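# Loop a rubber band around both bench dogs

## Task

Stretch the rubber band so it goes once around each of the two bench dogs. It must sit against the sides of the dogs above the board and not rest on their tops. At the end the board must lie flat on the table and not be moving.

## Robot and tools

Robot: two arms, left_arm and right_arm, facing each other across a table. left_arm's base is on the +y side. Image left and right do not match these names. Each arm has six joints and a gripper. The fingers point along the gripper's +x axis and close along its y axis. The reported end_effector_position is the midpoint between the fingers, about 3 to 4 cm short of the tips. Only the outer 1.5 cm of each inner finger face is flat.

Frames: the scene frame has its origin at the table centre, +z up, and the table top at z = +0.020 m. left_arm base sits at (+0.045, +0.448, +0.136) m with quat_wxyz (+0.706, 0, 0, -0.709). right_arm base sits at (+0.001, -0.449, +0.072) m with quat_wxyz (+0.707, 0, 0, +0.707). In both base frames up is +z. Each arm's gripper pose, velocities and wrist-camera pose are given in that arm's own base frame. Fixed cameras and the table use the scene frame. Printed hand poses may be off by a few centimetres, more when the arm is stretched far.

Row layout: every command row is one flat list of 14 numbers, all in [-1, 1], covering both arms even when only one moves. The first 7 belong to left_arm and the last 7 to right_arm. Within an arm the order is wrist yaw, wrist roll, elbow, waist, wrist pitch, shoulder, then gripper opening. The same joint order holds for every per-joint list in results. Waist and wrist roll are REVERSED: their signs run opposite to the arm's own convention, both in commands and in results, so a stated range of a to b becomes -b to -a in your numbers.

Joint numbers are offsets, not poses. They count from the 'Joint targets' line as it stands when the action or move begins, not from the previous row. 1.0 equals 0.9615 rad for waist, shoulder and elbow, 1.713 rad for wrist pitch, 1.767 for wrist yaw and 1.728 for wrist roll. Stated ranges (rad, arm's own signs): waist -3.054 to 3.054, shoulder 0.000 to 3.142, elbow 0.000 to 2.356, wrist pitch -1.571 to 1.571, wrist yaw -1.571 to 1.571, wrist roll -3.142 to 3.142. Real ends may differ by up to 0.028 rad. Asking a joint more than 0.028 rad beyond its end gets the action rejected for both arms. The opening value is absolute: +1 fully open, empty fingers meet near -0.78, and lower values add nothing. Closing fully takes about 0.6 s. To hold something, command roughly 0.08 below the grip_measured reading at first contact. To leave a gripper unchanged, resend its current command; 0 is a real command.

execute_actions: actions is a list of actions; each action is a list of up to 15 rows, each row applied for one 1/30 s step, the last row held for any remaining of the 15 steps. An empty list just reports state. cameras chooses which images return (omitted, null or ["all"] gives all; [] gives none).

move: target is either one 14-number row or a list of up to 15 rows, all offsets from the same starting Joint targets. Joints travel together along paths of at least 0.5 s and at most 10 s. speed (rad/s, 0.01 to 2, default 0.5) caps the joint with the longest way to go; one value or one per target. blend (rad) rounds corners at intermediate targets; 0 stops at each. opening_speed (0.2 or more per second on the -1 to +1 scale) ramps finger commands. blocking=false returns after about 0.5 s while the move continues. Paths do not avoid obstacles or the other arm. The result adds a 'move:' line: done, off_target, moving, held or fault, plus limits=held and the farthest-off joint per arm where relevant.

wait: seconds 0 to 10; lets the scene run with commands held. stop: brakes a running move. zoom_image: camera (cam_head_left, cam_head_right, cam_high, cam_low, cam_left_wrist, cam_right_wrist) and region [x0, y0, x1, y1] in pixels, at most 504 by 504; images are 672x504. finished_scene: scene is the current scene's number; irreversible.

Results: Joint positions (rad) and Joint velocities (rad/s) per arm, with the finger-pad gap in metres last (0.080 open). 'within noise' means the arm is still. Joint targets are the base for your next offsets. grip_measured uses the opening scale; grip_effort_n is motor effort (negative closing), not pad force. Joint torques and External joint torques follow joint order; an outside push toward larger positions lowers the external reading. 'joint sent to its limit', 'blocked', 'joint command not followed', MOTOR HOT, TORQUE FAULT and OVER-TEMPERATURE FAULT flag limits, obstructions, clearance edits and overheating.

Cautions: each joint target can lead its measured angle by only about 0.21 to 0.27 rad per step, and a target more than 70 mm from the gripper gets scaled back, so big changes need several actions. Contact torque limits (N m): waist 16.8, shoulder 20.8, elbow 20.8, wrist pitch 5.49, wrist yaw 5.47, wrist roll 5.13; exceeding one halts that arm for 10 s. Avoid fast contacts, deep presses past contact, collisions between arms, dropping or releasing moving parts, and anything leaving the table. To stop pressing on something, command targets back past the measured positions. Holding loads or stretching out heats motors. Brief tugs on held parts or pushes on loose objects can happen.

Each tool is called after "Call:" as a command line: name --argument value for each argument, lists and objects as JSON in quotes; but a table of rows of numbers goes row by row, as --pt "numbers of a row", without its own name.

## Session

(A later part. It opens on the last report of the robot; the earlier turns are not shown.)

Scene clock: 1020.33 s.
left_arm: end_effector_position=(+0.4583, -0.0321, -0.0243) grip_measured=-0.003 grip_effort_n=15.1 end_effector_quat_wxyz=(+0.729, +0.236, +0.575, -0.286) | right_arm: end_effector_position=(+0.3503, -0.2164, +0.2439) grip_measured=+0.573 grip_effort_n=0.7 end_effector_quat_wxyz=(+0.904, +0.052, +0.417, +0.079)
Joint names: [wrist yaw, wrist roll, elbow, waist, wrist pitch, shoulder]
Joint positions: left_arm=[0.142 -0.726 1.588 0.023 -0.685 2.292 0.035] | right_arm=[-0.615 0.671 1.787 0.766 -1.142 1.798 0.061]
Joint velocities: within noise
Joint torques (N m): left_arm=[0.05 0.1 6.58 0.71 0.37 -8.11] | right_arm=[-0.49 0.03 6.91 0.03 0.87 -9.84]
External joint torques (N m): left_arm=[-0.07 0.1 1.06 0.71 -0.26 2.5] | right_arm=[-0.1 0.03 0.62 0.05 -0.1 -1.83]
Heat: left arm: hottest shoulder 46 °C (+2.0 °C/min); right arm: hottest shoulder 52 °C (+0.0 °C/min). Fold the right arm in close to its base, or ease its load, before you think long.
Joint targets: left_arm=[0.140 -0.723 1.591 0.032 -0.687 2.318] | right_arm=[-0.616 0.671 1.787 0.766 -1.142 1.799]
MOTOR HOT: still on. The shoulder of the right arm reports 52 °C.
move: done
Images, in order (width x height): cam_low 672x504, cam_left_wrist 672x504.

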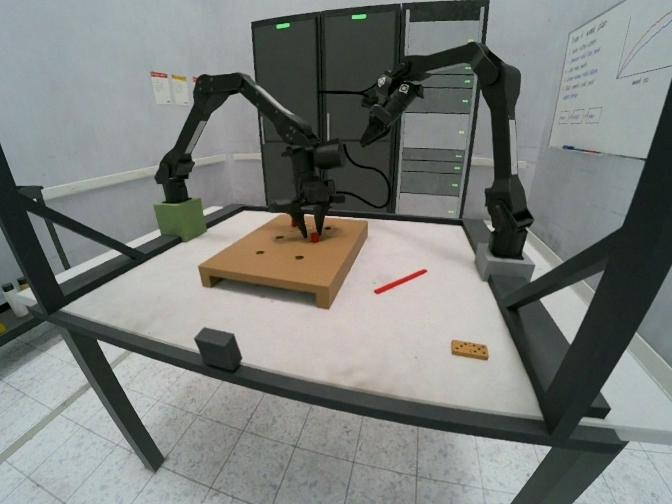

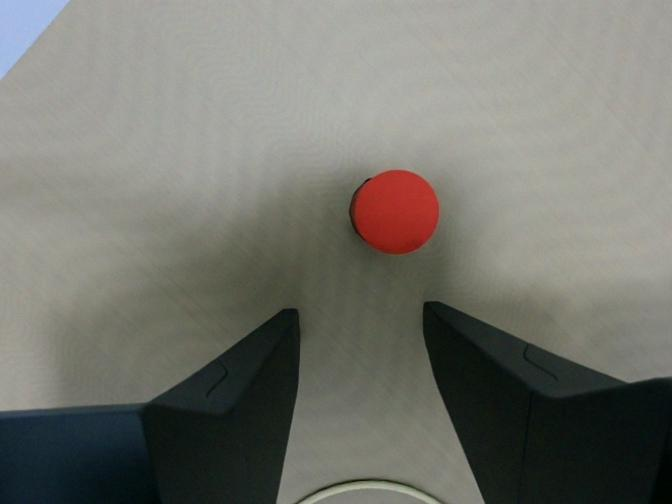

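Call:
move --pt "0 0 0.077 0 -0.0975 -0.0978 0.0 0 0 0 0 0 0 0.5727" --pt "-0.0792 0.8669 0.1071 -0.0239 -0.2207 -0.1227 -0.2 0 0 0 0 0 0 0.5727" --speed '[0.3,0.6]' --cameras '["cam_left_wrist"]'

Scene clock: 1072.67 s.
left_arm: end_effector_position=(+0.4152, -0.0056, +0.0247) grip_measured=-0.195 grip_effort_n=-20.2 end_effector_quat_wxyz=(+0.649, -0.262, +0.664, +0.263) | right_arm: end_effector_position=(+0.3503, -0.2164, +0.2439) grip_measured=+0.573 grip_effort_n=1.2 end_effector_quat_wxyz=(+0.904, +0.052, +0.417, +0.079)
Joint names: [wrist yaw, wrist roll, elbow, waist, wrist pitch, shoulder]
Joint positions: left_arm=[0.006 0.772 1.683 0.011 -1.062 2.213 0.026] | right_arm=[-0.615 0.671 1.787 0.766 -1.142 1.798 0.061]
Joint velocities: within noise
Joint torques (N m): left_arm=[-0.26 0.11 7.5 -0.28 -0.06 -12.54] | right_arm=[-0.49 0.01 6.95 0 0.87 -9.84]
External joint torques (N m): left_arm=[-0.22 0.11 1.93 -0.22 -0.37 -2.36] | right_arm=[-0.11 0.01 0.67 -0.01 -0.07 -1.75]
Heat: left arm: hottest shoulder 48 °C (+1.0 °C/min); right arm: hottest shoulder 53 °C (+1.0 °C/min). Fold the right arm in close to its base, or ease its load, before you think long.
Joint targets: left_arm=[0.000 0.775 1.694 0.008 -1.065 2.200] | right_arm=[-0.616 0.671 1.787 0.766 -1.142 1.799]
MOTOR HOT: still on. The shoulder of the right arm reports 53 °C.
move: done
Images, in order (width x height): cam_left_wrist 672x504.

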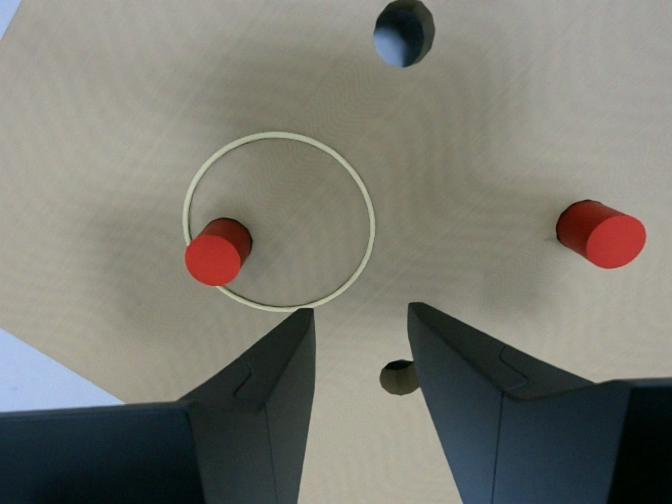

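Call:
move --pt "0 0.0052 -0.0343 0.0104 0.0578 0.0684 -0.2 0 0 0 0 0 0 0.5727" --speed '[0.2]' --cameras '["cam_left_wrist"]'

Scene clock: 1094.70 s.
left_arm: end_effector_position=(+0.4281, -0.0077, +0.0049) grip_measured=-0.196 grip_effort_n=-20.2 end_effector_quat_wxyz=(+0.661, -0.268, +0.651, +0.259) | right_arm: end_effector_position=(+0.3503, -0.2164, +0.2439) grip_measured=+0.573 grip_effort_n=1.2 end_effector_quat_wxyz=(+0.904, +0.052, +0.417, +0.079)
Joint names: [wrist yaw, wrist roll, elbow, waist, wrist pitch, shoulder]
Joint positions: left_arm=[0.006 0.781 1.67 0.016 -0.968 2.254 0.026] | right_arm=[-0.615 0.671 1.787 0.766 -1.142 1.798 0.061]
Joint velocities: within noise
Joint torques (N m): left_arm=[-0.26 0.1 5.17 0.2 0.32 -9.72] | right_arm=[-0.48 0.02 6.85 -0.06 0.85 -9.81]
External joint torques (N m): left_arm=[-0.23 0.1 -0.44 0.18 -0.06 0.8] | right_arm=[-0.09 0.02 0.53 -0.03 -0.11 -1.72]
Heat: left arm: hottest shoulder 54 °C (+7.0 °C/min); right arm: hottest shoulder 53 °C (+1.0 °C/min). Fold the left arm in close to its base, or ease its load, before you think long. Fold the right arm in close to its base, or ease its load, before you think long.
Joint targets: left_arm=[0.000 0.784 1.661 0.019 -0.965 2.266] | right_arm=[-0.616 0.671 1.787 0.766 -1.142 1.799]
MOTOR HOT: the shoulder of the left arm reports 54 °C; the controller stops that arm at 95 °C. To cool a motor, set the load down, stop pushing, or move to a pose that needs little force.
MOTOR HOT: still on. The shoulder of the right arm reports 53 °C.
move: done
Images, in order (width x height): cam_left_wrist 672x504.

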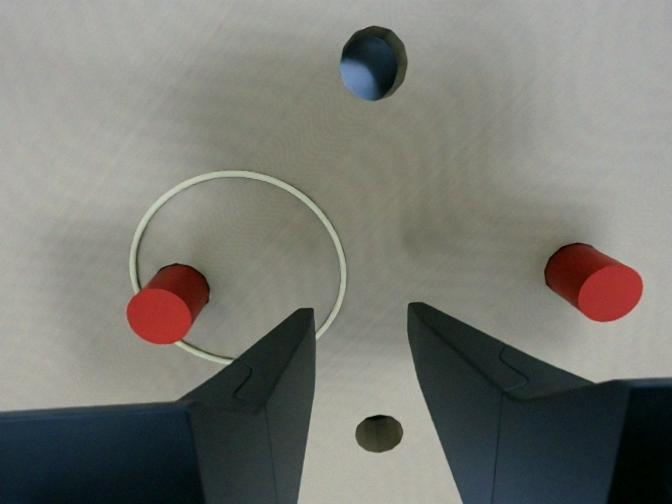

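Call:
move --pt "0 0.0017 -0.0768 0.0017 0.0577 0.0268 -0.2 0 0 0 0 0 0 0.5727" --speed '[0.08]' --cameras '["cam_left_wrist"]'

Scene clock: 1107.60 s.
left_arm: end_effector_position=(+0.4240, -0.0081, -0.0219) grip_measured=-0.196 grip_effort_n=-20.2 end_effector_quat_wxyz=(+0.661, -0.269, +0.650, +0.260) | right_arm: end_effector_position=(+0.3503, -0.2164, +0.2439) grip_measured=+0.573 grip_effort_n=1.6 end_effector_quat_wxyz=(+0.904, +0.052, +0.417, +0.079)
Joint names: [wrist yaw, wrist roll, elbow, waist, wrist pitch, shoulder]
Joint positions: left_arm=[0.006 0.783 1.597 0.017 -0.869 2.279 0.026] | right_arm=[-0.615 0.671 1.787 0.766 -1.142 1.798 0.061]
Joint velocities: within noise
Joint torques (N m): left_arm=[-0.25 0.1 4.81 0.27 0.32 -9.42] | right_arm=[-0.48 0.02 6.9 -0.04 0.85 -9.81]
External joint torques (N m): left_arm=[-0.21 0.1 -0.49 0.27 -0.04 0.87] | right_arm=[-0.09 0.01 0.56 -0.04 -0.12 -1.71]
Heat: left arm: hottest shoulder 53 °C (+6.0 °C/min); right arm: hottest shoulder 53 °C (+1.0 °C/min). Fold the left arm in close to its base, or ease its load, before you think long. Fold the right arm in close to its base, or ease its load, before you think long.
Joint targets: left_arm=[0.000 0.787 1.587 0.020 -0.867 2.292] | right_arm=[-0.616 0.671 1.787 0.766 -1.142 1.799]
MOTOR HOT: still on. The shoulder of the left arm reports 53 °C.
MOTOR HOT: still on. The shoulder of the right arm reports 53 °C.
move: done
Images, in order (width x height): cam_left_wrist 672x504.

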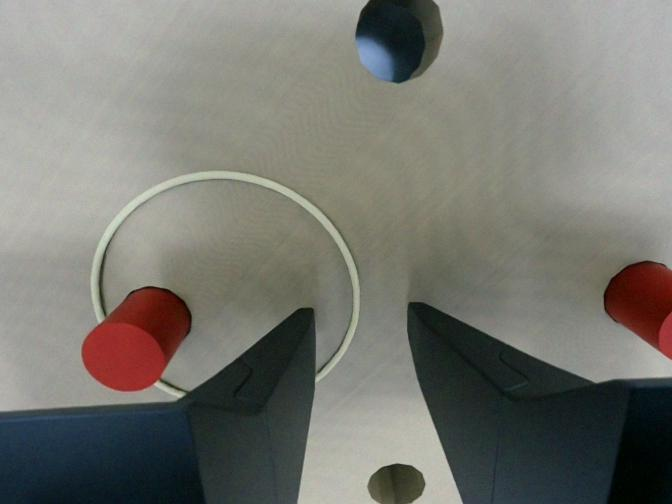

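Call:
move --pt "0 0 -0.0096 0 0.0072 0.0034 -0.2 0 0 0 0 0 0 0.5727" --pt "0 0 -0.0096 0 0.0072 0.0034 -1 0 0 0 0 0 0 0.5727" --speed '[0.05,0.05]' --opening_speed 0.8 --cameras '["cam_left_wrist"]'

Scene clock: 1117.43 s.
left_arm: end_effector_position=(+0.4238, -0.0078, -0.0240) grip_measured=-0.769 grip_effort_n=-83.5 end_effector_quat_wxyz=(+0.662, -0.269, +0.649, +0.260) | right_arm: end_effector_position=(+0.3503, -0.2164, +0.2439) grip_measured=+0.573 grip_effort_n=1.2 end_effector_quat_wxyz=(+0.904, +0.052, +0.417, +0.079)
Joint names: [wrist yaw, wrist roll, elbow, waist, wrist pitch, shoulder]
Joint positions: left_arm=[0.004 0.784 1.589 0.017 -0.858 2.28 0] | right_arm=[-0.615 0.671 1.787 0.766 -1.142 1.798 0.061]
Joint velocities: within noise
Joint torques (N m): left_arm=[-0.2 0.09 4.59 0.3 0.4 -9.23] | right_arm=[-0.47 0.02 6.95 -0.06 0.86 -9.82]
External joint torques (N m): left_arm=[-0.17 0.1 -0.76 0.28 0 1.12] | right_arm=[-0.09 0.01 0.62 -0.07 -0.12 -1.75]
Heat: left arm: hottest shoulder 50 °C (+3.0 °C/min); right arm: hottest shoulder 53 °C (+1.0 °C/min). Fold the left arm in close to its base, or ease its load, before you think long. Fold the right arm in close to its base, or ease its load, before you think long.
Joint targets: left_arm=[0.000 0.787 1.578 0.020 -0.854 2.295] | right_arm=[-0.616 0.671 1.787 0.766 -1.142 1.799]
MOTOR HOT: still on. The shoulder of the left arm reports 50 °C.
MOTOR HOT: still on. The shoulder of the right arm reports 53 °C.
move: done
Images, in order (width x height): cam_left_wrist 672x504.

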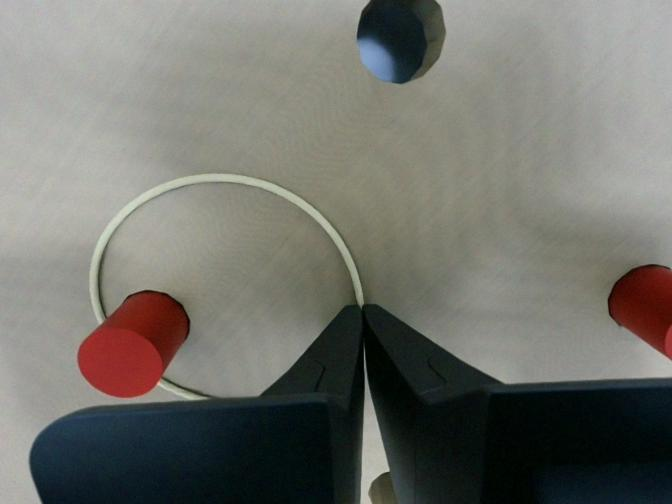

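Call:
move --pt "0 0 0.032 0 -0.045 -0.022 -1 0 0 0 0 0 0 0.5727" --speed '[0.1]' --cameras '["cam_left_wrist"]'

Scene clock: 1125.53 s.
left_arm: end_effector_position=(+0.4112, -0.0076, -0.0219) grip_measured=-0.769 grip_effort_n=-83.5 end_effector_quat_wxyz=(+0.642, -0.260, +0.669, +0.269) | right_arm: end_effector_position=(+0.3503, -0.2164, +0.2439) grip_measured=+0.573 grip_effort_n=1.6 end_effector_quat_wxyz=(+0.904, +0.052, +0.417, +0.079)
Joint names: [wrist yaw, wrist roll, elbow, waist, wrist pitch, shoulder]
Joint positions: left_arm=[0.004 0.784 1.598 0.017 -0.929 2.28 0] | right_arm=[-0.615 0.671 1.787 0.766 -1.142 1.798 0.061]
Joint velocities: within noise
Joint torques (N m): left_arm=[-0.19 0.11 7.09 0.24 -0.12 -11.68] | right_arm=[-0.48 0.01 6.88 0.05 0.89 -9.81]
External joint torques (N m): left_arm=[-0.15 0.1 1.86 0.23 -0.39 -1.42] | right_arm=[-0.1 0.01 0.62 0.05 -0.06 -1.81]
Heat: left arm: hottest shoulder 50 °C (+3.0 °C/min); right arm: hottest shoulder 53 °C (+1.0 °C/min). Fold the left arm in close to its base, or ease its load, before you think long. Fold the right arm in close to its base, or ease its load, before you think long.
Joint targets: left_arm=[0.000 0.787 1.609 0.020 -0.931 2.274] | right_arm=[-0.616 0.671 1.787 0.766 -1.142 1.799]
MOTOR HOT: still on. The shoulder of the left arm reports 50 °C.
MOTOR HOT: still on. The shoulder of the right arm reports 53 °C.
move: done
Images, in order (width x height): cam_left_wrist 672x504.

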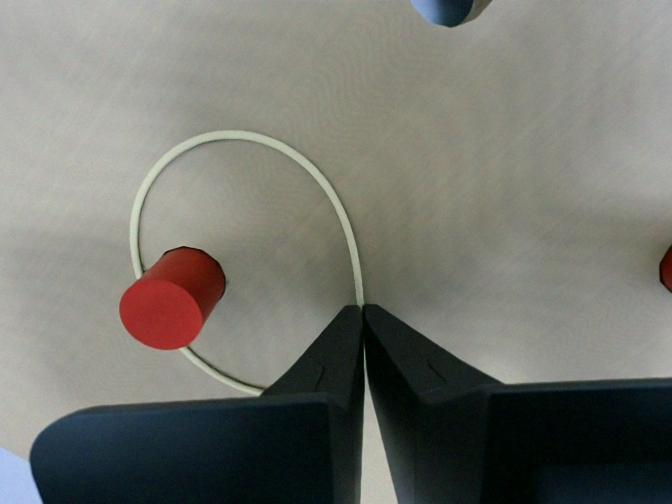

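Call:
move --pt "0 0.0093 0.1425 0.0177 -0.0736 -0.0146 -1 0 0 0 0 0 0 0.5727" --pt "0 0.0781 0.6854 0.1414 -0.1979 0.3068 -1 0 0 0 0 0 0 0.5727" --speed '[0.15,0.2]' --blend 0.03 --cameras '["cam_left_wrist","cam_low"]'

Call:
zoom_image --camera "cam_low" --region '[250, 170, 370, 260]'

Scene clock: 1155.57 s.
left_arm: end_effector_position=(+0.4833, -0.0696, +0.0133) grip_measured=-0.769 grip_effort_n=-83.5 end_effector_quat_wxyz=(+0.650, -0.263, +0.659, +0.271) | right_arm: end_effector_position=(+0.3503, -0.2164, +0.2439) grip_measured=+0.573 grip_effort_n=1.2 end_effector_quat_wxyz=(+0.904, +0.052, +0.417, +0.079)
Joint names: [wrist yaw, wrist roll, elbow, waist, wrist pitch, shoulder]
Joint positions: left_arm=[-0.003 0.918 2.247 0.144 -1.277 2.558 0] | right_arm=[-0.615 0.671 1.787 0.766 -1.142 1.798 0.061]
Joint velocities: within noise
Joint torques (N m): left_arm=[0.1 0.13 8.83 1.1 0.55 -11.64] | right_arm=[-0.49 0.01 6.9 -0.02 0.85 -9.78]
External joint torques (N m): left_arm=[0.15 0.13 3.14 1.18 0.26 0.48] | right_arm=[-0.11 0 0.58 0.03 -0.11 -1.67]
Heat: left arm: hottest shoulder 52 °C (-2.0 °C/min); right arm: hottest shoulder 53 °C (+0.0 °C/min). Fold the left arm in close to its base, or ease its load, before you think long. Fold the right arm in close to its base, or ease its load, before you think long.
Joint targets: left_arm=[0.000 0.922 2.268 0.156 -1.270 2.569] | right_arm=[-0.616 0.671 1.787 0.766 -1.142 1.799]
MOTOR HOT: still on. The shoulder of the left arm reports 52 °C.
MOTOR HOT: still on. The shoulder of the right arm reports 53 °C.
move: done
Images, in order (width x height): cam_low 672x504, cam_left_wrist 672x504.

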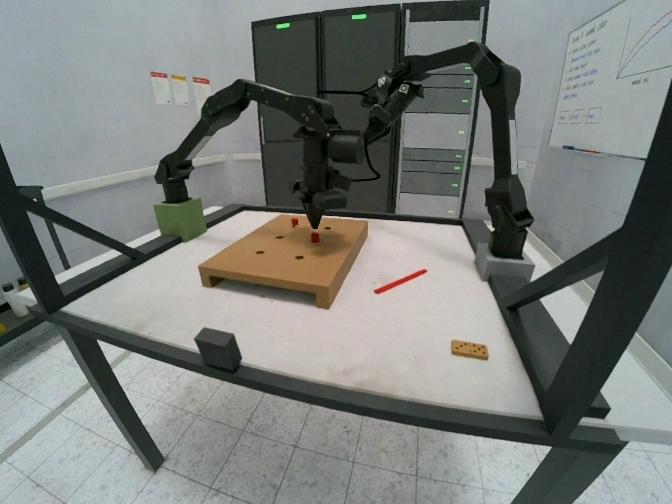

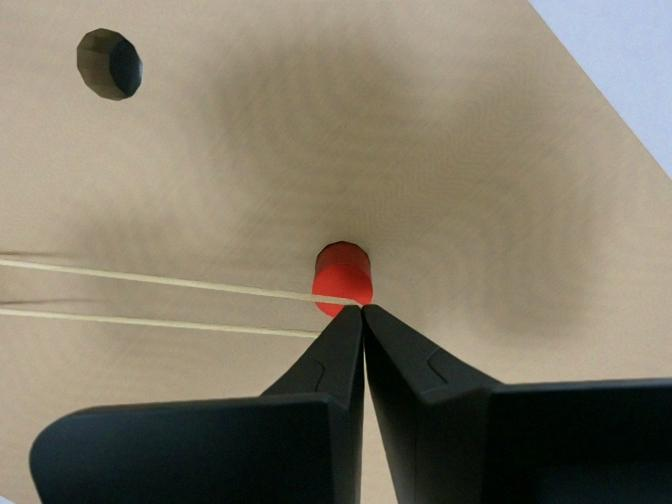

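Scaled by 4.200 from the camera's 672x504 image, which has a finer 960x720 frame.

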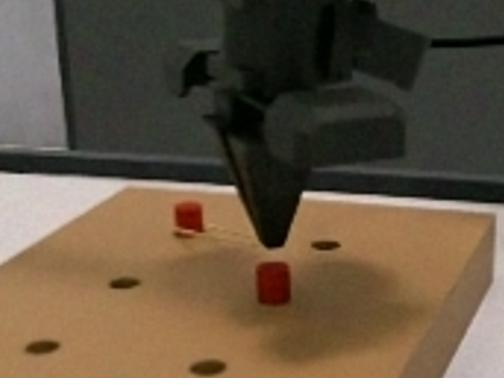

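Call:
move --pt "0.0483 -0.0035 -0.161 -0.0109 0.109 -0.0819 -1 0 0 0 0 0 0 0.5727" --speed '[0.15]' --cameras '["cam_left_wrist","cam_low"]'

Call:
zoom_image --camera "cam_low" --region '[250, 170, 370, 260]'

Scene clock: 1180.30 s.
left_arm: end_effector_position=(+0.4927, -0.0769, +0.0023) grip_measured=-0.769 grip_effort_n=-83.5 end_effector_quat_wxyz=(+0.664, -0.303, +0.642, +0.235) | right_arm: end_effector_position=(+0.3503, -0.2164, +0.2439) grip_measured=+0.573 grip_effort_n=1.6 end_effector_quat_wxyz=(+0.904, +0.052, +0.417, +0.079)
Joint names: [wrist yaw, wrist roll, elbow, waist, wrist pitch, shoulder]
Joint positions: left_arm=[0.067 0.918 2.115 0.135 -1.1 2.512 0] | right_arm=[-0.615 0.671 1.787 0.766 -1.142 1.798 0.061]
Joint velocities: within noise
Joint torques (N m): left_arm=[0.72 -0.1 6.38 0.99 1.3 -15.53] | right_arm=[-0.48 0.03 6.94 -0.02 0.85 -9.85]
External joint torques (N m): left_arm=[0.72 -0.09 0.51 0.99 0.86 -3.35] | right_arm=[-0.1 0.02 0.61 -0.07 -0.12 -1.76]
Heat: left arm: hottest shoulder 55 °C (+5.1 °C/min); right arm: hottest shoulder 53 °C (+0.0 °C/min). Fold the left arm in close to its base, or ease its load, before you think long. Fold the right arm in close to its base, or ease its load, before you think long.
Joint targets: left_arm=[0.085 0.916 2.113 0.145 -1.084 2.490] | right_arm=[-0.616 0.671 1.787 0.766 -1.142 1.799]
MOTOR HOT: still on. The shoulder of the left arm reports 55 °C.
MOTOR HOT: still on. The shoulder of the right arm reports 53 °C.
move: done
Images, in order (width x height): cam_low 672x504, cam_left_wrist 672x504.

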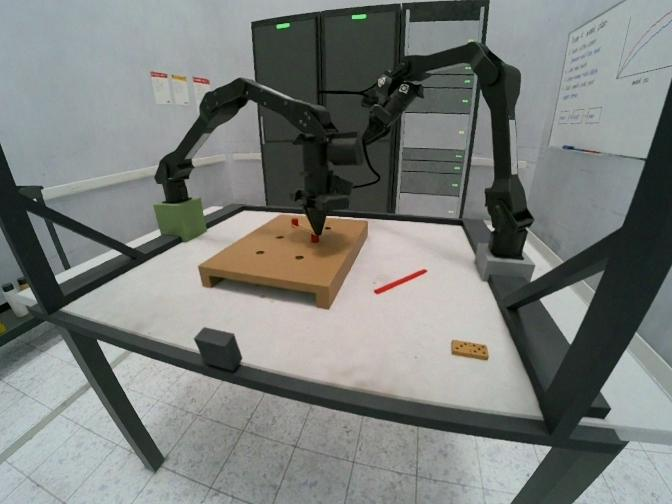

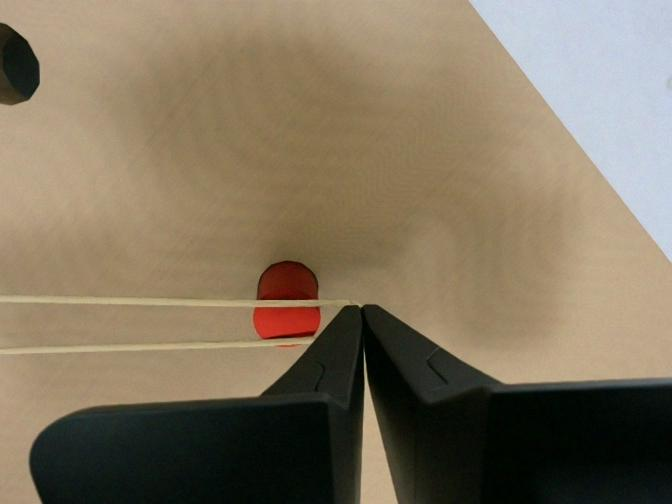

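Scaled by 4.200 from the camera's 672x504 image, which has a finer 960x720 frame.

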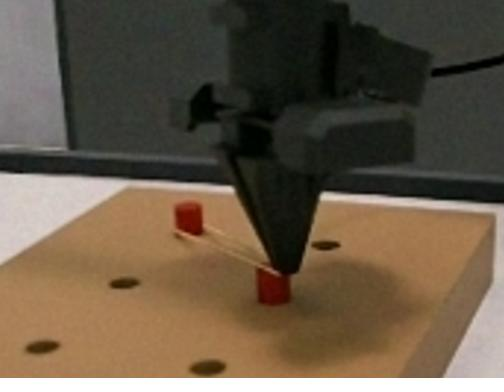

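Call:
move --pt "0 0.0098 -0.0086 0.0193 0.0222 0.0287 -1 0 0 0 0 0 0 0.5727" --speed '[0.1]' --cameras '["cam_left_wrist","cam_low"]'

Call:
zoom_image --camera "cam_low" --region '[250, 170, 370, 260]'

Scene clock: 1203.33 s.
left_arm: end_effector_position=(+0.4971, -0.0830, +0.0007) grip_measured=-0.769 grip_effort_n=-83.5 end_effector_quat_wxyz=(+0.671, -0.307, +0.634, +0.230) | right_arm: end_effector_position=(+0.3503, -0.2164, +0.2439) grip_measured=+0.573 grip_effort_n=1.6 end_effector_quat_wxyz=(+0.904, +0.052, +0.417, +0.079)
Joint names: [wrist yaw, wrist roll, elbow, waist, wrist pitch, shoulder]
Joint positions: left_arm=[0.068 0.929 2.105 0.145 -1.065 2.511 0] | right_arm=[-0.615 0.671 1.787 0.766 -1.142 1.798 0.061]
Joint velocities: within noise
Joint torques (N m): left_arm=[0.69 0.09 6.52 1.65 1.52 -12.1] | right_arm=[-0.48 0.02 6.83 -0.04 0.86 -9.84]
External joint torques (N m): left_arm=[0.69 0.1 0.77 1.65 1.07 -0.12] | right_arm=[-0.08 0.02 0.46 0.02 -0.12 -1.69]
Heat: left arm: hottest shoulder 71 °C (+19.2 °C/min); right arm: hottest shoulder 53 °C (+0.0 °C/min). Heating fast: the left arm's shoulder motor: a push or a pull is the cause, and it goes on while you think. Ease it with your next call, before anything else. Fold the right arm in close to its base, or ease its load, before you think long.
Joint targets: left_arm=[0.085 0.933 2.105 0.164 -1.046 2.518] | right_arm=[-0.616 0.671 1.787 0.766 -1.142 1.799]
MOTOR HOT: still on. The shoulder of the left arm reports 71 °C.
MOTOR HOT: still on. The shoulder of the right arm reports 53 °C.
move: done
Images, in order (width x height): cam_low 672x504, cam_left_wrist 672x504.

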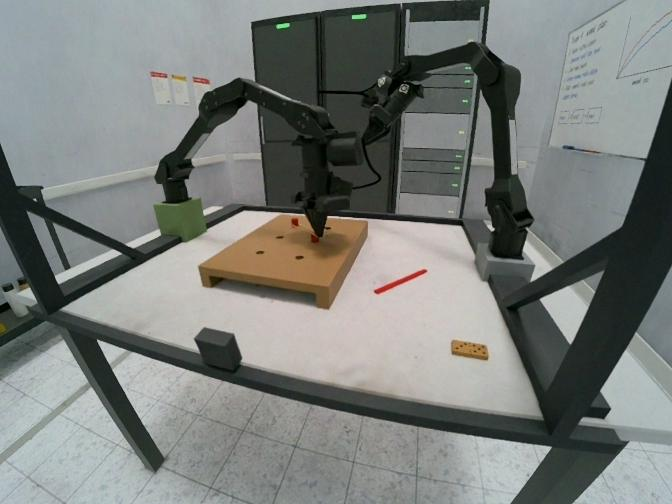

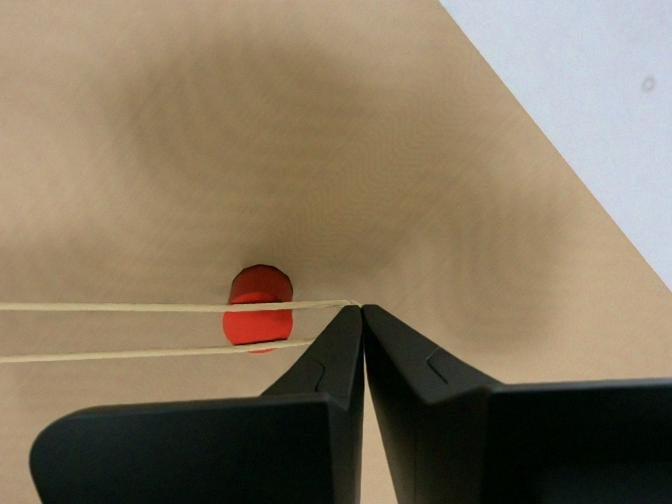

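Scaled by 4.200 from the camera's 672x504 image, which has a finer 960x720 frame.

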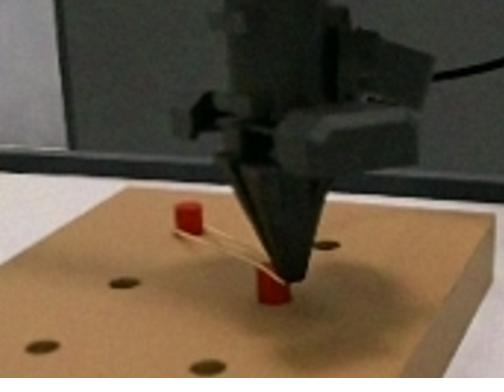

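Call:
move --pt "0 0.004 -0.056 0.009 0.05 0.0345 -1 0 0 0 0 0 0 0.5727" --speed '[0.12]' --cameras '["cam_left_wrist","cam_low"]'

Call:
zoom_image --camera "cam_low" --region '[250, 170, 370, 260]'

Scene clock: 1220.13 s.
left_arm: end_effector_position=(+0.4991, -0.0864, -0.0206) grip_measured=-0.769 grip_effort_n=-83.5 end_effector_quat_wxyz=(+0.675, -0.310, +0.630, +0.227) | right_arm: end_effector_position=(+0.3503, -0.2164, +0.2439) grip_measured=+0.573 grip_effort_n=2.1 end_effector_quat_wxyz=(+0.904, +0.052, +0.417, +0.079)
Joint names: [wrist yaw, wrist roll, elbow, waist, wrist pitch, shoulder]
Joint positions: left_arm=[0.068 0.936 2.056 0.151 -0.981 2.532 0] | right_arm=[-0.615 0.671 1.787 0.766 -1.142 1.798 0.061]
Joint velocities: within noise
Joint torques (N m): left_arm=[0.68 0.09 6.02 1.96 1.7 -10.62] | right_arm=[-0.47 0.02 6.98 -0.07 0.87 -9.81]
External joint torques (N m): left_arm=[0.69 0.09 0.18 1.9 1.18 1.53] | right_arm=[-0.08 0.02 0.65 -0.07 -0.11 -1.74]
Heat: left arm: hottest shoulder 68 °C (+15.2 °C/min); right arm: hottest shoulder 53 °C (+0.0 °C/min). Fold the left arm in close to its base, or ease its load, before you think long. Fold the right arm in close to its base, or ease its load, before you think long.
Joint targets: left_arm=[0.085 0.939 2.051 0.173 -0.960 2.551] | right_arm=[-0.616 0.671 1.787 0.766 -1.142 1.799]
MOTOR HOT: still on. The shoulder of the left arm reports 68 °C.
MOTOR HOT: still on. The shoulder of the right arm reports 53 °C.
move: done
Images, in order (width x height): cam_low 672x504, cam_left_wrist 672x504.

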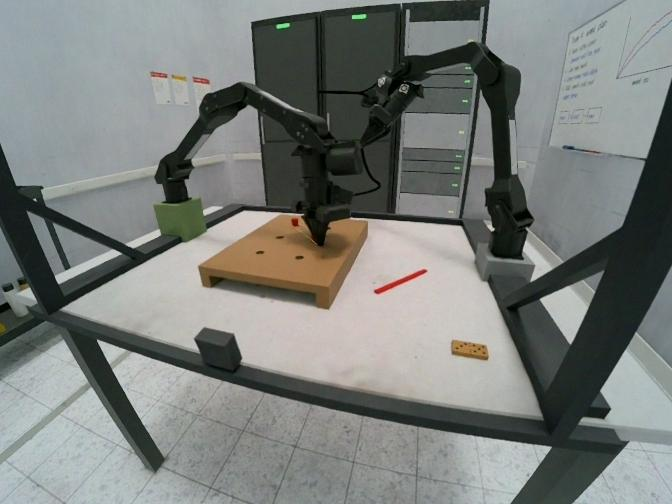

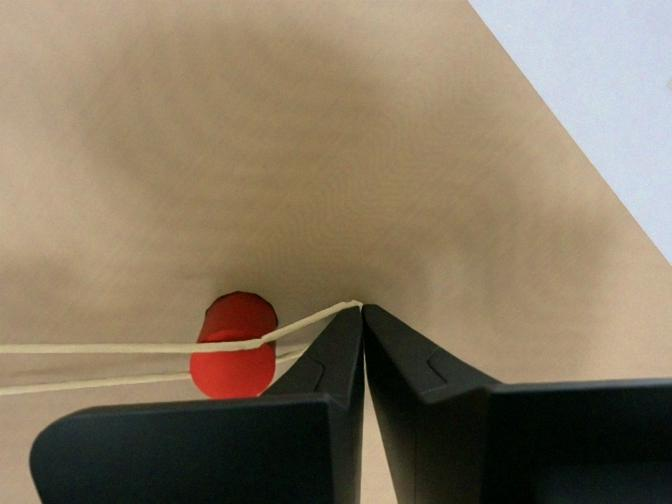

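Scaled by 4.200 from the camera's 672x504 image, which has a finer 960x720 frame.

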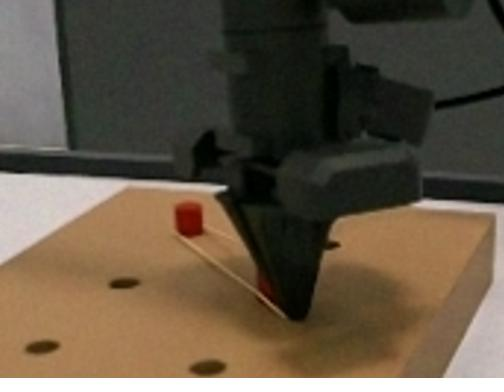

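Call:
move --pt "0 -0.02 0.1089 -0.0676 -0.0291 0.057 -1 0 0 0 0 0 0 0.5727" --speed '[0.1]' --cameras '["cam_left_wrist","cam_low"]'

Call:
zoom_image --camera "cam_left_wrist" --region '[130, 240, 430, 465]'

Scene clock: 1240.87 s.
left_arm: end_effector_position=(+0.5088, -0.0712, -0.0215) grip_measured=-0.769 grip_effort_n=-83.5 end_effector_quat_wxyz=(+0.669, -0.316, +0.633, +0.226) | right_arm: end_effector_position=(+0.3503, -0.2164, +0.2439) grip_measured=+0.573 grip_effort_n=1.2 end_effector_quat_wxyz=(+0.904, +0.052, +0.417, +0.079)
Joint names: [wrist yaw, wrist roll, elbow, waist, wrist pitch, shoulder]
Joint positions: left_arm=[0.086 0.908 2.14 0.114 -1.027 2.578 0] | right_arm=[-0.615 0.671 1.787 0.766 -1.142 1.798 0.061]
Joint velocities: within noise
Joint torques (N m): left_arm=[-0.01 -0.11 8.38 -0.57 1.42 -9.83] | right_arm=[-0.47 0.02 6.96 -0.06 0.87 -9.82]
External joint torques (N m): left_arm=[-0.02 -0.11 2.58 -0.5 0.94 2.53] | right_arm=[-0.08 0.01 0.64 0.01 -0.1 -1.74]
Heat: left arm: hottest shoulder 57 °C (+1.0 °C/min); right arm: hottest shoulder 53 °C (+0.0 °C/min). Fold the left arm in close to its base, or ease its load, before you think long. Fold the right arm in close to its base, or ease its load, before you think long.
Joint targets: left_arm=[0.085 0.905 2.155 0.108 -1.010 2.606] | right_arm=[-0.616 0.671 1.787 0.766 -1.142 1.799]
MOTOR HOT: still on. The shoulder of the left arm reports 57 °C.
MOTOR HOT: still on. The shoulder of the right arm reports 53 °C.
move: done
Images, in order (width x height): cam_low 672x504, cam_left_wrist 672x504.

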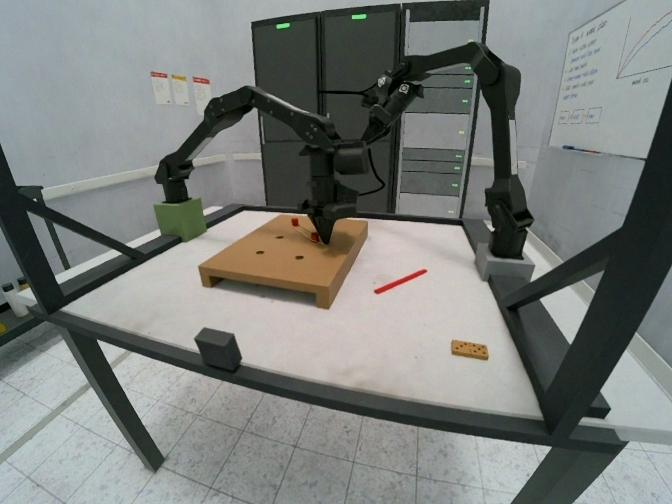

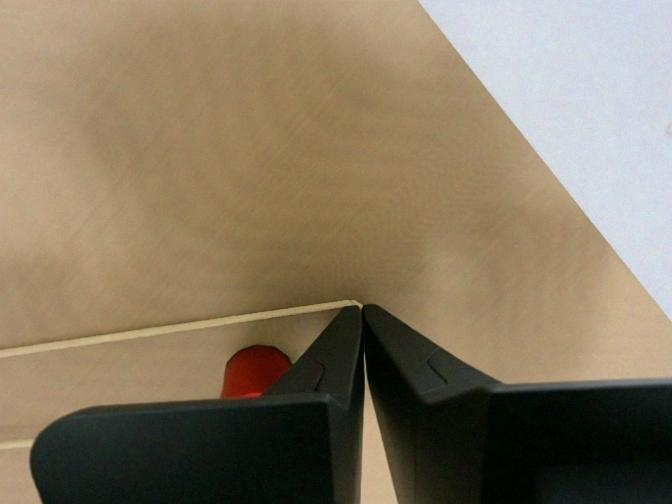

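Scaled by 1.680 from the camera's 672x504 image, which has a finer 960x720 frame.

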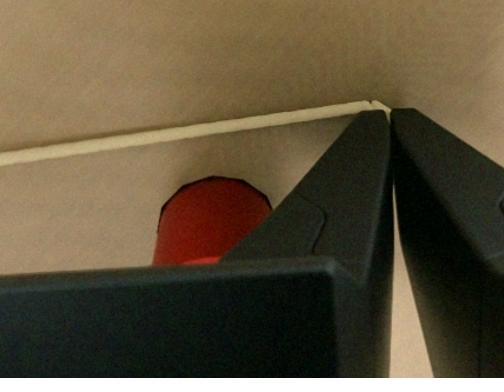

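Call:
move --pt "0 0.005 -0.085 0.008 0.024 -0.044 -1 0 0 0 0 0 0 0.5727" --speed '[0.1]' --cameras '["cam_left_wrist","cam_low"]'

Call:
zoom_image --camera "cam_low" --region '[250, 170, 370, 260]'

Scene clock: 1254.73 s.
left_arm: end_effector_position=(+0.5076, -0.0711, -0.0226) grip_measured=-0.769 grip_effort_n=-83.5 end_effector_quat_wxyz=(+0.674, -0.319, +0.628, +0.224) | right_arm: end_effector_position=(+0.3503, -0.2164, +0.2439) grip_measured=+0.573 grip_effort_n=1.6 end_effector_quat_wxyz=(+0.904, +0.052, +0.417, +0.079)
Joint names: [wrist yaw, wrist roll, elbow, waist, wrist pitch, shoulder]
Joint positions: left_arm=[0.086 0.91 2.09 0.114 -0.983 2.555 0] | right_arm=[-0.615 0.671 1.787 0.766 -1.142 1.798 0.061]
Joint velocities: within noise
Joint torques (N m): left_arm=[0.01 0.1 4.73 0.15 1.27 -12.05] | right_arm=[-0.5 0.04 6.97 0.04 0.85 -9.87]
External joint torques (N m): left_arm=[0 0.11 -1.09 0.22 0.75 0.2] | right_arm=[-0.12 0.03 0.68 0.05 -0.1 -1.81]
Heat: left arm: hottest shoulder 57 °C (-10.0 °C/min); right arm: hottest shoulder 53 °C (+0.0 °C/min). Fold the left arm in close to its base, or ease its load, before you think long. Fold the right arm in close to its base, or ease its load, before you think long.
Joint targets: left_arm=[0.085 0.914 2.074 0.116 -0.969 2.563] | right_arm=[-0.616 0.671 1.787 0.766 -1.142 1.799]
MOTOR HOT: still on. The shoulder of the left arm reports 57 °C.
MOTOR HOT: still on. The shoulder of the right arm reports 53 °C.
move: done
Images, in order (width x height): cam_low 672x504, cam_left_wrist 672x504.

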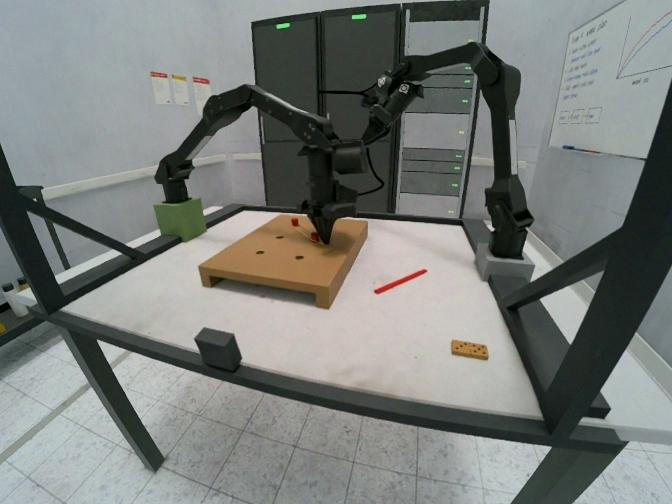

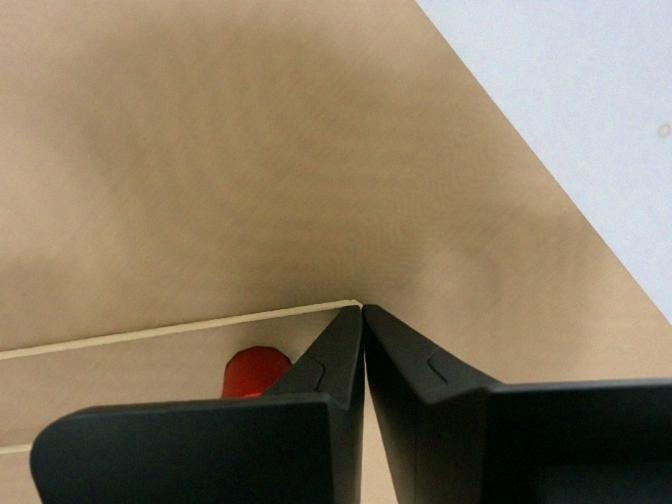

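Scaled by 4.200 from the camera's 672x504 image, which has a finer 960x720 frame.

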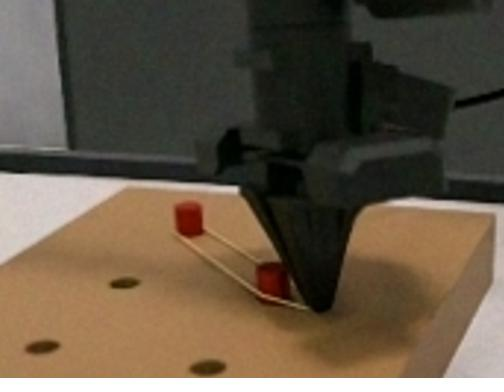

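Call:
move --pt "0 0.01 -0.07 0.028 0.022 -0.03 -1 0 0 0 0 0 0 0.5727" --speed '[0.08]' --cameras '["cam_left_wrist","cam_low"]'

Call:
zoom_image --camera "cam_low" --region '[250, 170, 370, 260]'

Scene clock: 1264.20 s.
left_arm: end_effector_position=(+0.5026, -0.0738, -0.0231) grip_measured=-0.769 grip_effort_n=-83.5 end_effector_quat_wxyz=(+0.676, -0.322, +0.623, +0.227) | right_arm: end_effector_position=(+0.3503, -0.2164, +0.2439) grip_measured=+0.573 grip_effort_n=1.2 end_effector_quat_wxyz=(+0.904, +0.052, +0.417, +0.079)
Joint names: [wrist yaw, wrist roll, elbow, waist, wrist pitch, shoulder]
Joint positions: left_arm=[0.078 0.927 2.026 0.123 -0.941 2.522 0] | right_arm=[-0.615 0.671 1.787 0.766 -1.142 1.798 0.061]
Joint velocities: within noise
Joint torques (N m): left_arm=[0.29 0.13 4.23 1.76 0.99 -11.39] | right_arm=[-0.48 0.01 6.9 -0.01 0.88 -9.74]
External joint torques (N m): left_arm=[0.3 0.13 -1.6 1.88 0.46 0.78] | right_arm=[-0.09 0 0.59 0.02 -0.09 -1.68]
Heat: left arm: hottest shoulder 56 °C (-14.2 °C/min); right arm: hottest shoulder 53 °C (+0.0 °C/min). Fold the left arm in close to its base, or ease its load, before you think long. Fold the right arm in close to its base, or ease its load, before you think long.
Joint targets: left_arm=[0.085 0.931 2.007 0.142 -0.931 2.534] | right_arm=[-0.616 0.671 1.787 0.766 -1.142 1.799]
MOTOR HOT: still on. The shoulder of the left arm reports 56 °C.
MOTOR HOT: still on. The shoulder of the right arm reports 53 °C.
move: done
Images, in order (width x height): cam_low 672x504, cam_left_wrist 672x504.

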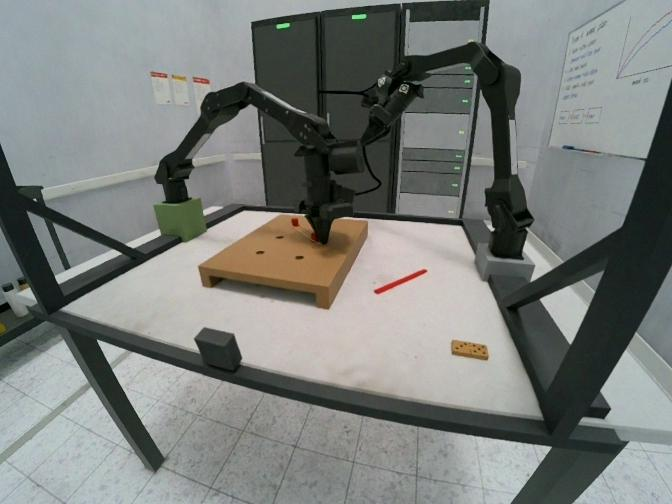

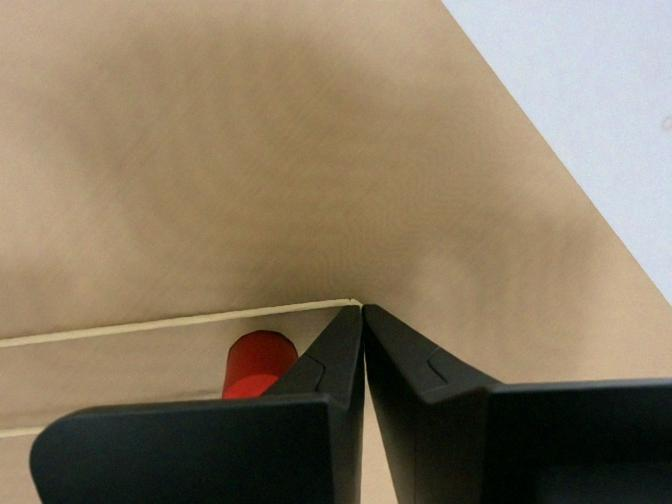

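Scaled by 4.200 from the camera's 672x504 image, which has a finer 960x720 frame.

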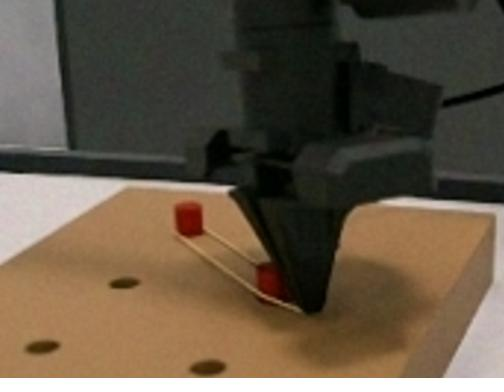

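Call:
move --pt "0 0.0 -0.05 0.003 0.018 -0.02 -1 0 0 0 0 0 0 0.5727" --pt "0 0.0 -0.05 0.003 0.018 -0.02 -0.55 0 0 0 0 0 0 0.5727" --speed '[0.08,0.05]' --opening_speed 0.3 --cameras '["cam_left_wrist","cam_low"]'

Call:
zoom_image --camera "cam_low" --region '[250, 170, 370, 260]'

Scene clock: 1277.67 s.
left_arm: end_effector_position=(+0.5004, -0.0784, -0.0233) grip_measured=-0.555 grip_effort_n=18.8 end_effector_quat_wxyz=(+0.682, -0.322, +0.619, +0.220) | right_arm: end_effector_position=(+0.3503, -0.2164, +0.2439) grip_measured=+0.573 grip_effort_n=1.6 end_effector_quat_wxyz=(+0.904, +0.052, +0.417, +0.079)
Joint names: [wrist yaw, wrist roll, elbow, waist, wrist pitch, shoulder]
Joint positions: left_arm=[0.078 0.928 1.98 0.132 -0.901 2.5 0.01] | right_arm=[-0.615 0.671 1.787 0.766 -1.142 1.798 0.061]
Joint velocities: within noise
Joint torques (N m): left_arm=[0.31 0.1 3.99 1.18 0.47 -10.86] | right_arm=[-0.49 0.03 6.9 -0.01 0.85 -9.84]
External joint torques (N m): left_arm=[0.3 0.11 -1.8 1.16 -0.09 1.12] | right_arm=[-0.12 0.02 0.63 -0.07 -0.1 -1.8]
Heat: left arm: hottest shoulder 58 °C (-10.0 °C/min); right arm: hottest shoulder 53 °C (+0.0 °C/min). Fold the left arm in close to its base, or ease its load, before you think long. Fold the right arm in close to its base, or ease its load, before you think long.
Joint targets: left_arm=[0.085 0.931 1.958 0.145 -0.900 2.515] | right_arm=[-0.616 0.671 1.787 0.766 -1.142 1.799]
MOTOR HOT: still on. The shoulder of the left arm reports 58 °C.
MOTOR HOT: still on. The shoulder of the right arm reports 53 °C.
move: done
Images, in order (width x height): cam_low 672x504, cam_left_wrist 672x504.

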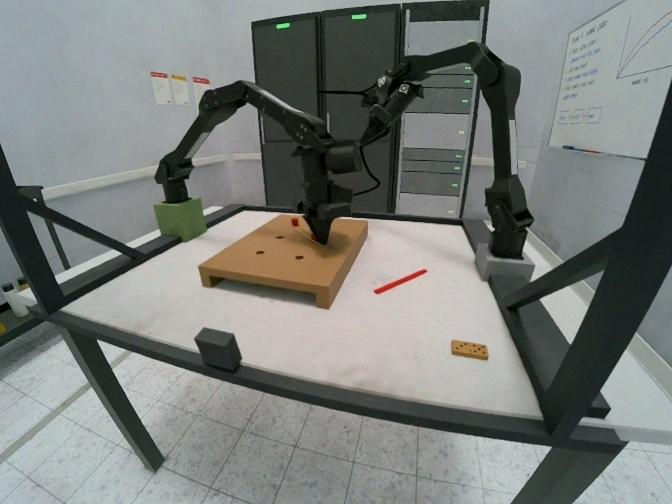

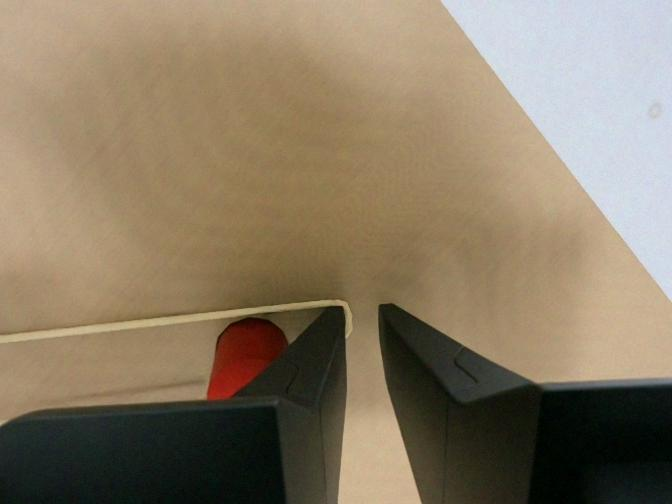

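Scaled by 4.200 from the camera's 672x504 image, which has a finer 960x720 frame.

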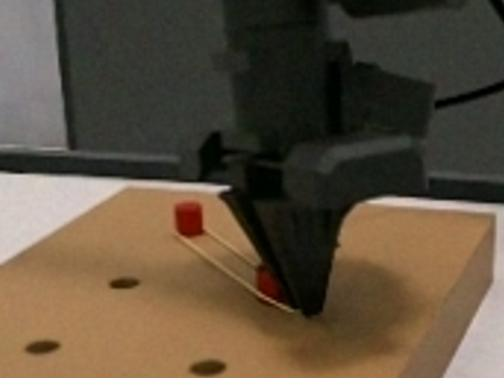

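Call:
move --pt "0 0.0 0.07 0 -0.034 -0.04 -0.55 0 0 0 0 0 0 0.5727" --speed '[0.05]' --cameras '["cam_left_wrist","cam_low"]'

Call:
zoom_image --camera "cam_low" --region '[250, 170, 370, 260]'

Scene clock: 1295.00 s.
left_arm: end_effector_position=(+0.4984, -0.0844, -0.0111) grip_measured=-0.554 grip_effort_n=17.4 end_effector_quat_wxyz=(+0.680, -0.317, +0.625, +0.218) | right_arm: end_effector_position=(+0.3503, -0.2164, +0.2439) grip_measured=+0.573 grip_effort_n=2.1 end_effector_quat_wxyz=(+0.904, +0.052, +0.417, +0.079)
Joint names: [wrist yaw, wrist roll, elbow, waist, wrist pitch, shoulder]
Joint positions: left_arm=[0.081 0.928 2.015 0.144 -0.956 2.491 0.01] | right_arm=[-0.615 0.671 1.787 0.766 -1.142 1.798 0.061]
Joint velocities: within noise
Joint torques (N m): left_arm=[0.19 0.11 7.86 0.12 0.21 -14.49] | right_arm=[-0.49 0.03 6.86 0 0.86 -9.83]
External joint torques (N m): left_arm=[0.19 0.11 2.07 0.15 -0.32 -2.59] | right_arm=[-0.11 0.02 0.57 -0.07 -0.1 -1.78]
Heat: left arm: hottest shoulder 58 °C (-1.0 °C/min); right arm: hottest shoulder 53 °C (+0.0 °C/min). Fold the left arm in close to its base, or ease its load, before you think long. Fold the right arm in close to its base, or ease its load, before you think long.
Joint targets: left_arm=[0.085 0.931 2.026 0.145 -0.959 2.477] | right_arm=[-0.616 0.671 1.787 0.766 -1.142 1.799]
MOTOR HOT: still on. The shoulder of the left arm reports 58 °C.
MOTOR HOT: still on. The shoulder of the right arm reports 53 °C.
move: done
Images, in order (width x height): cam_low 672x504, cam_left_wrist 672x504.

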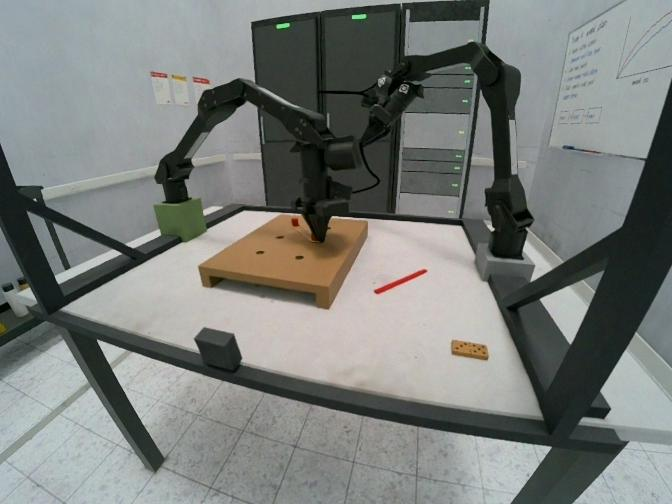

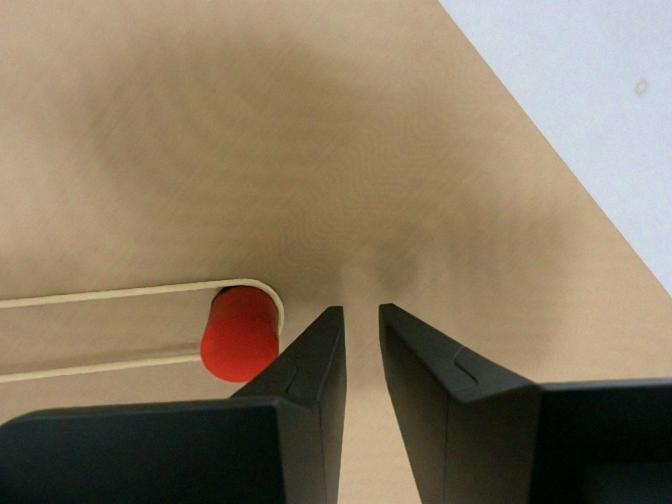

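Scaled by 4.200 from the camera's 672x504 image, which has a finer 960x720 frame.

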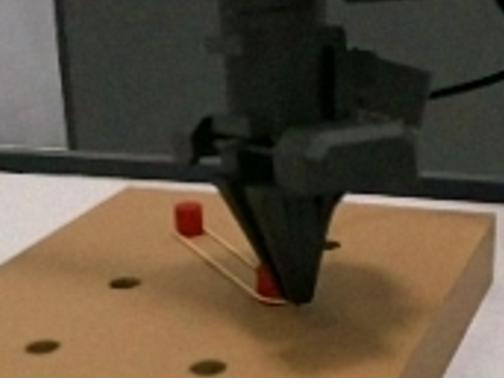

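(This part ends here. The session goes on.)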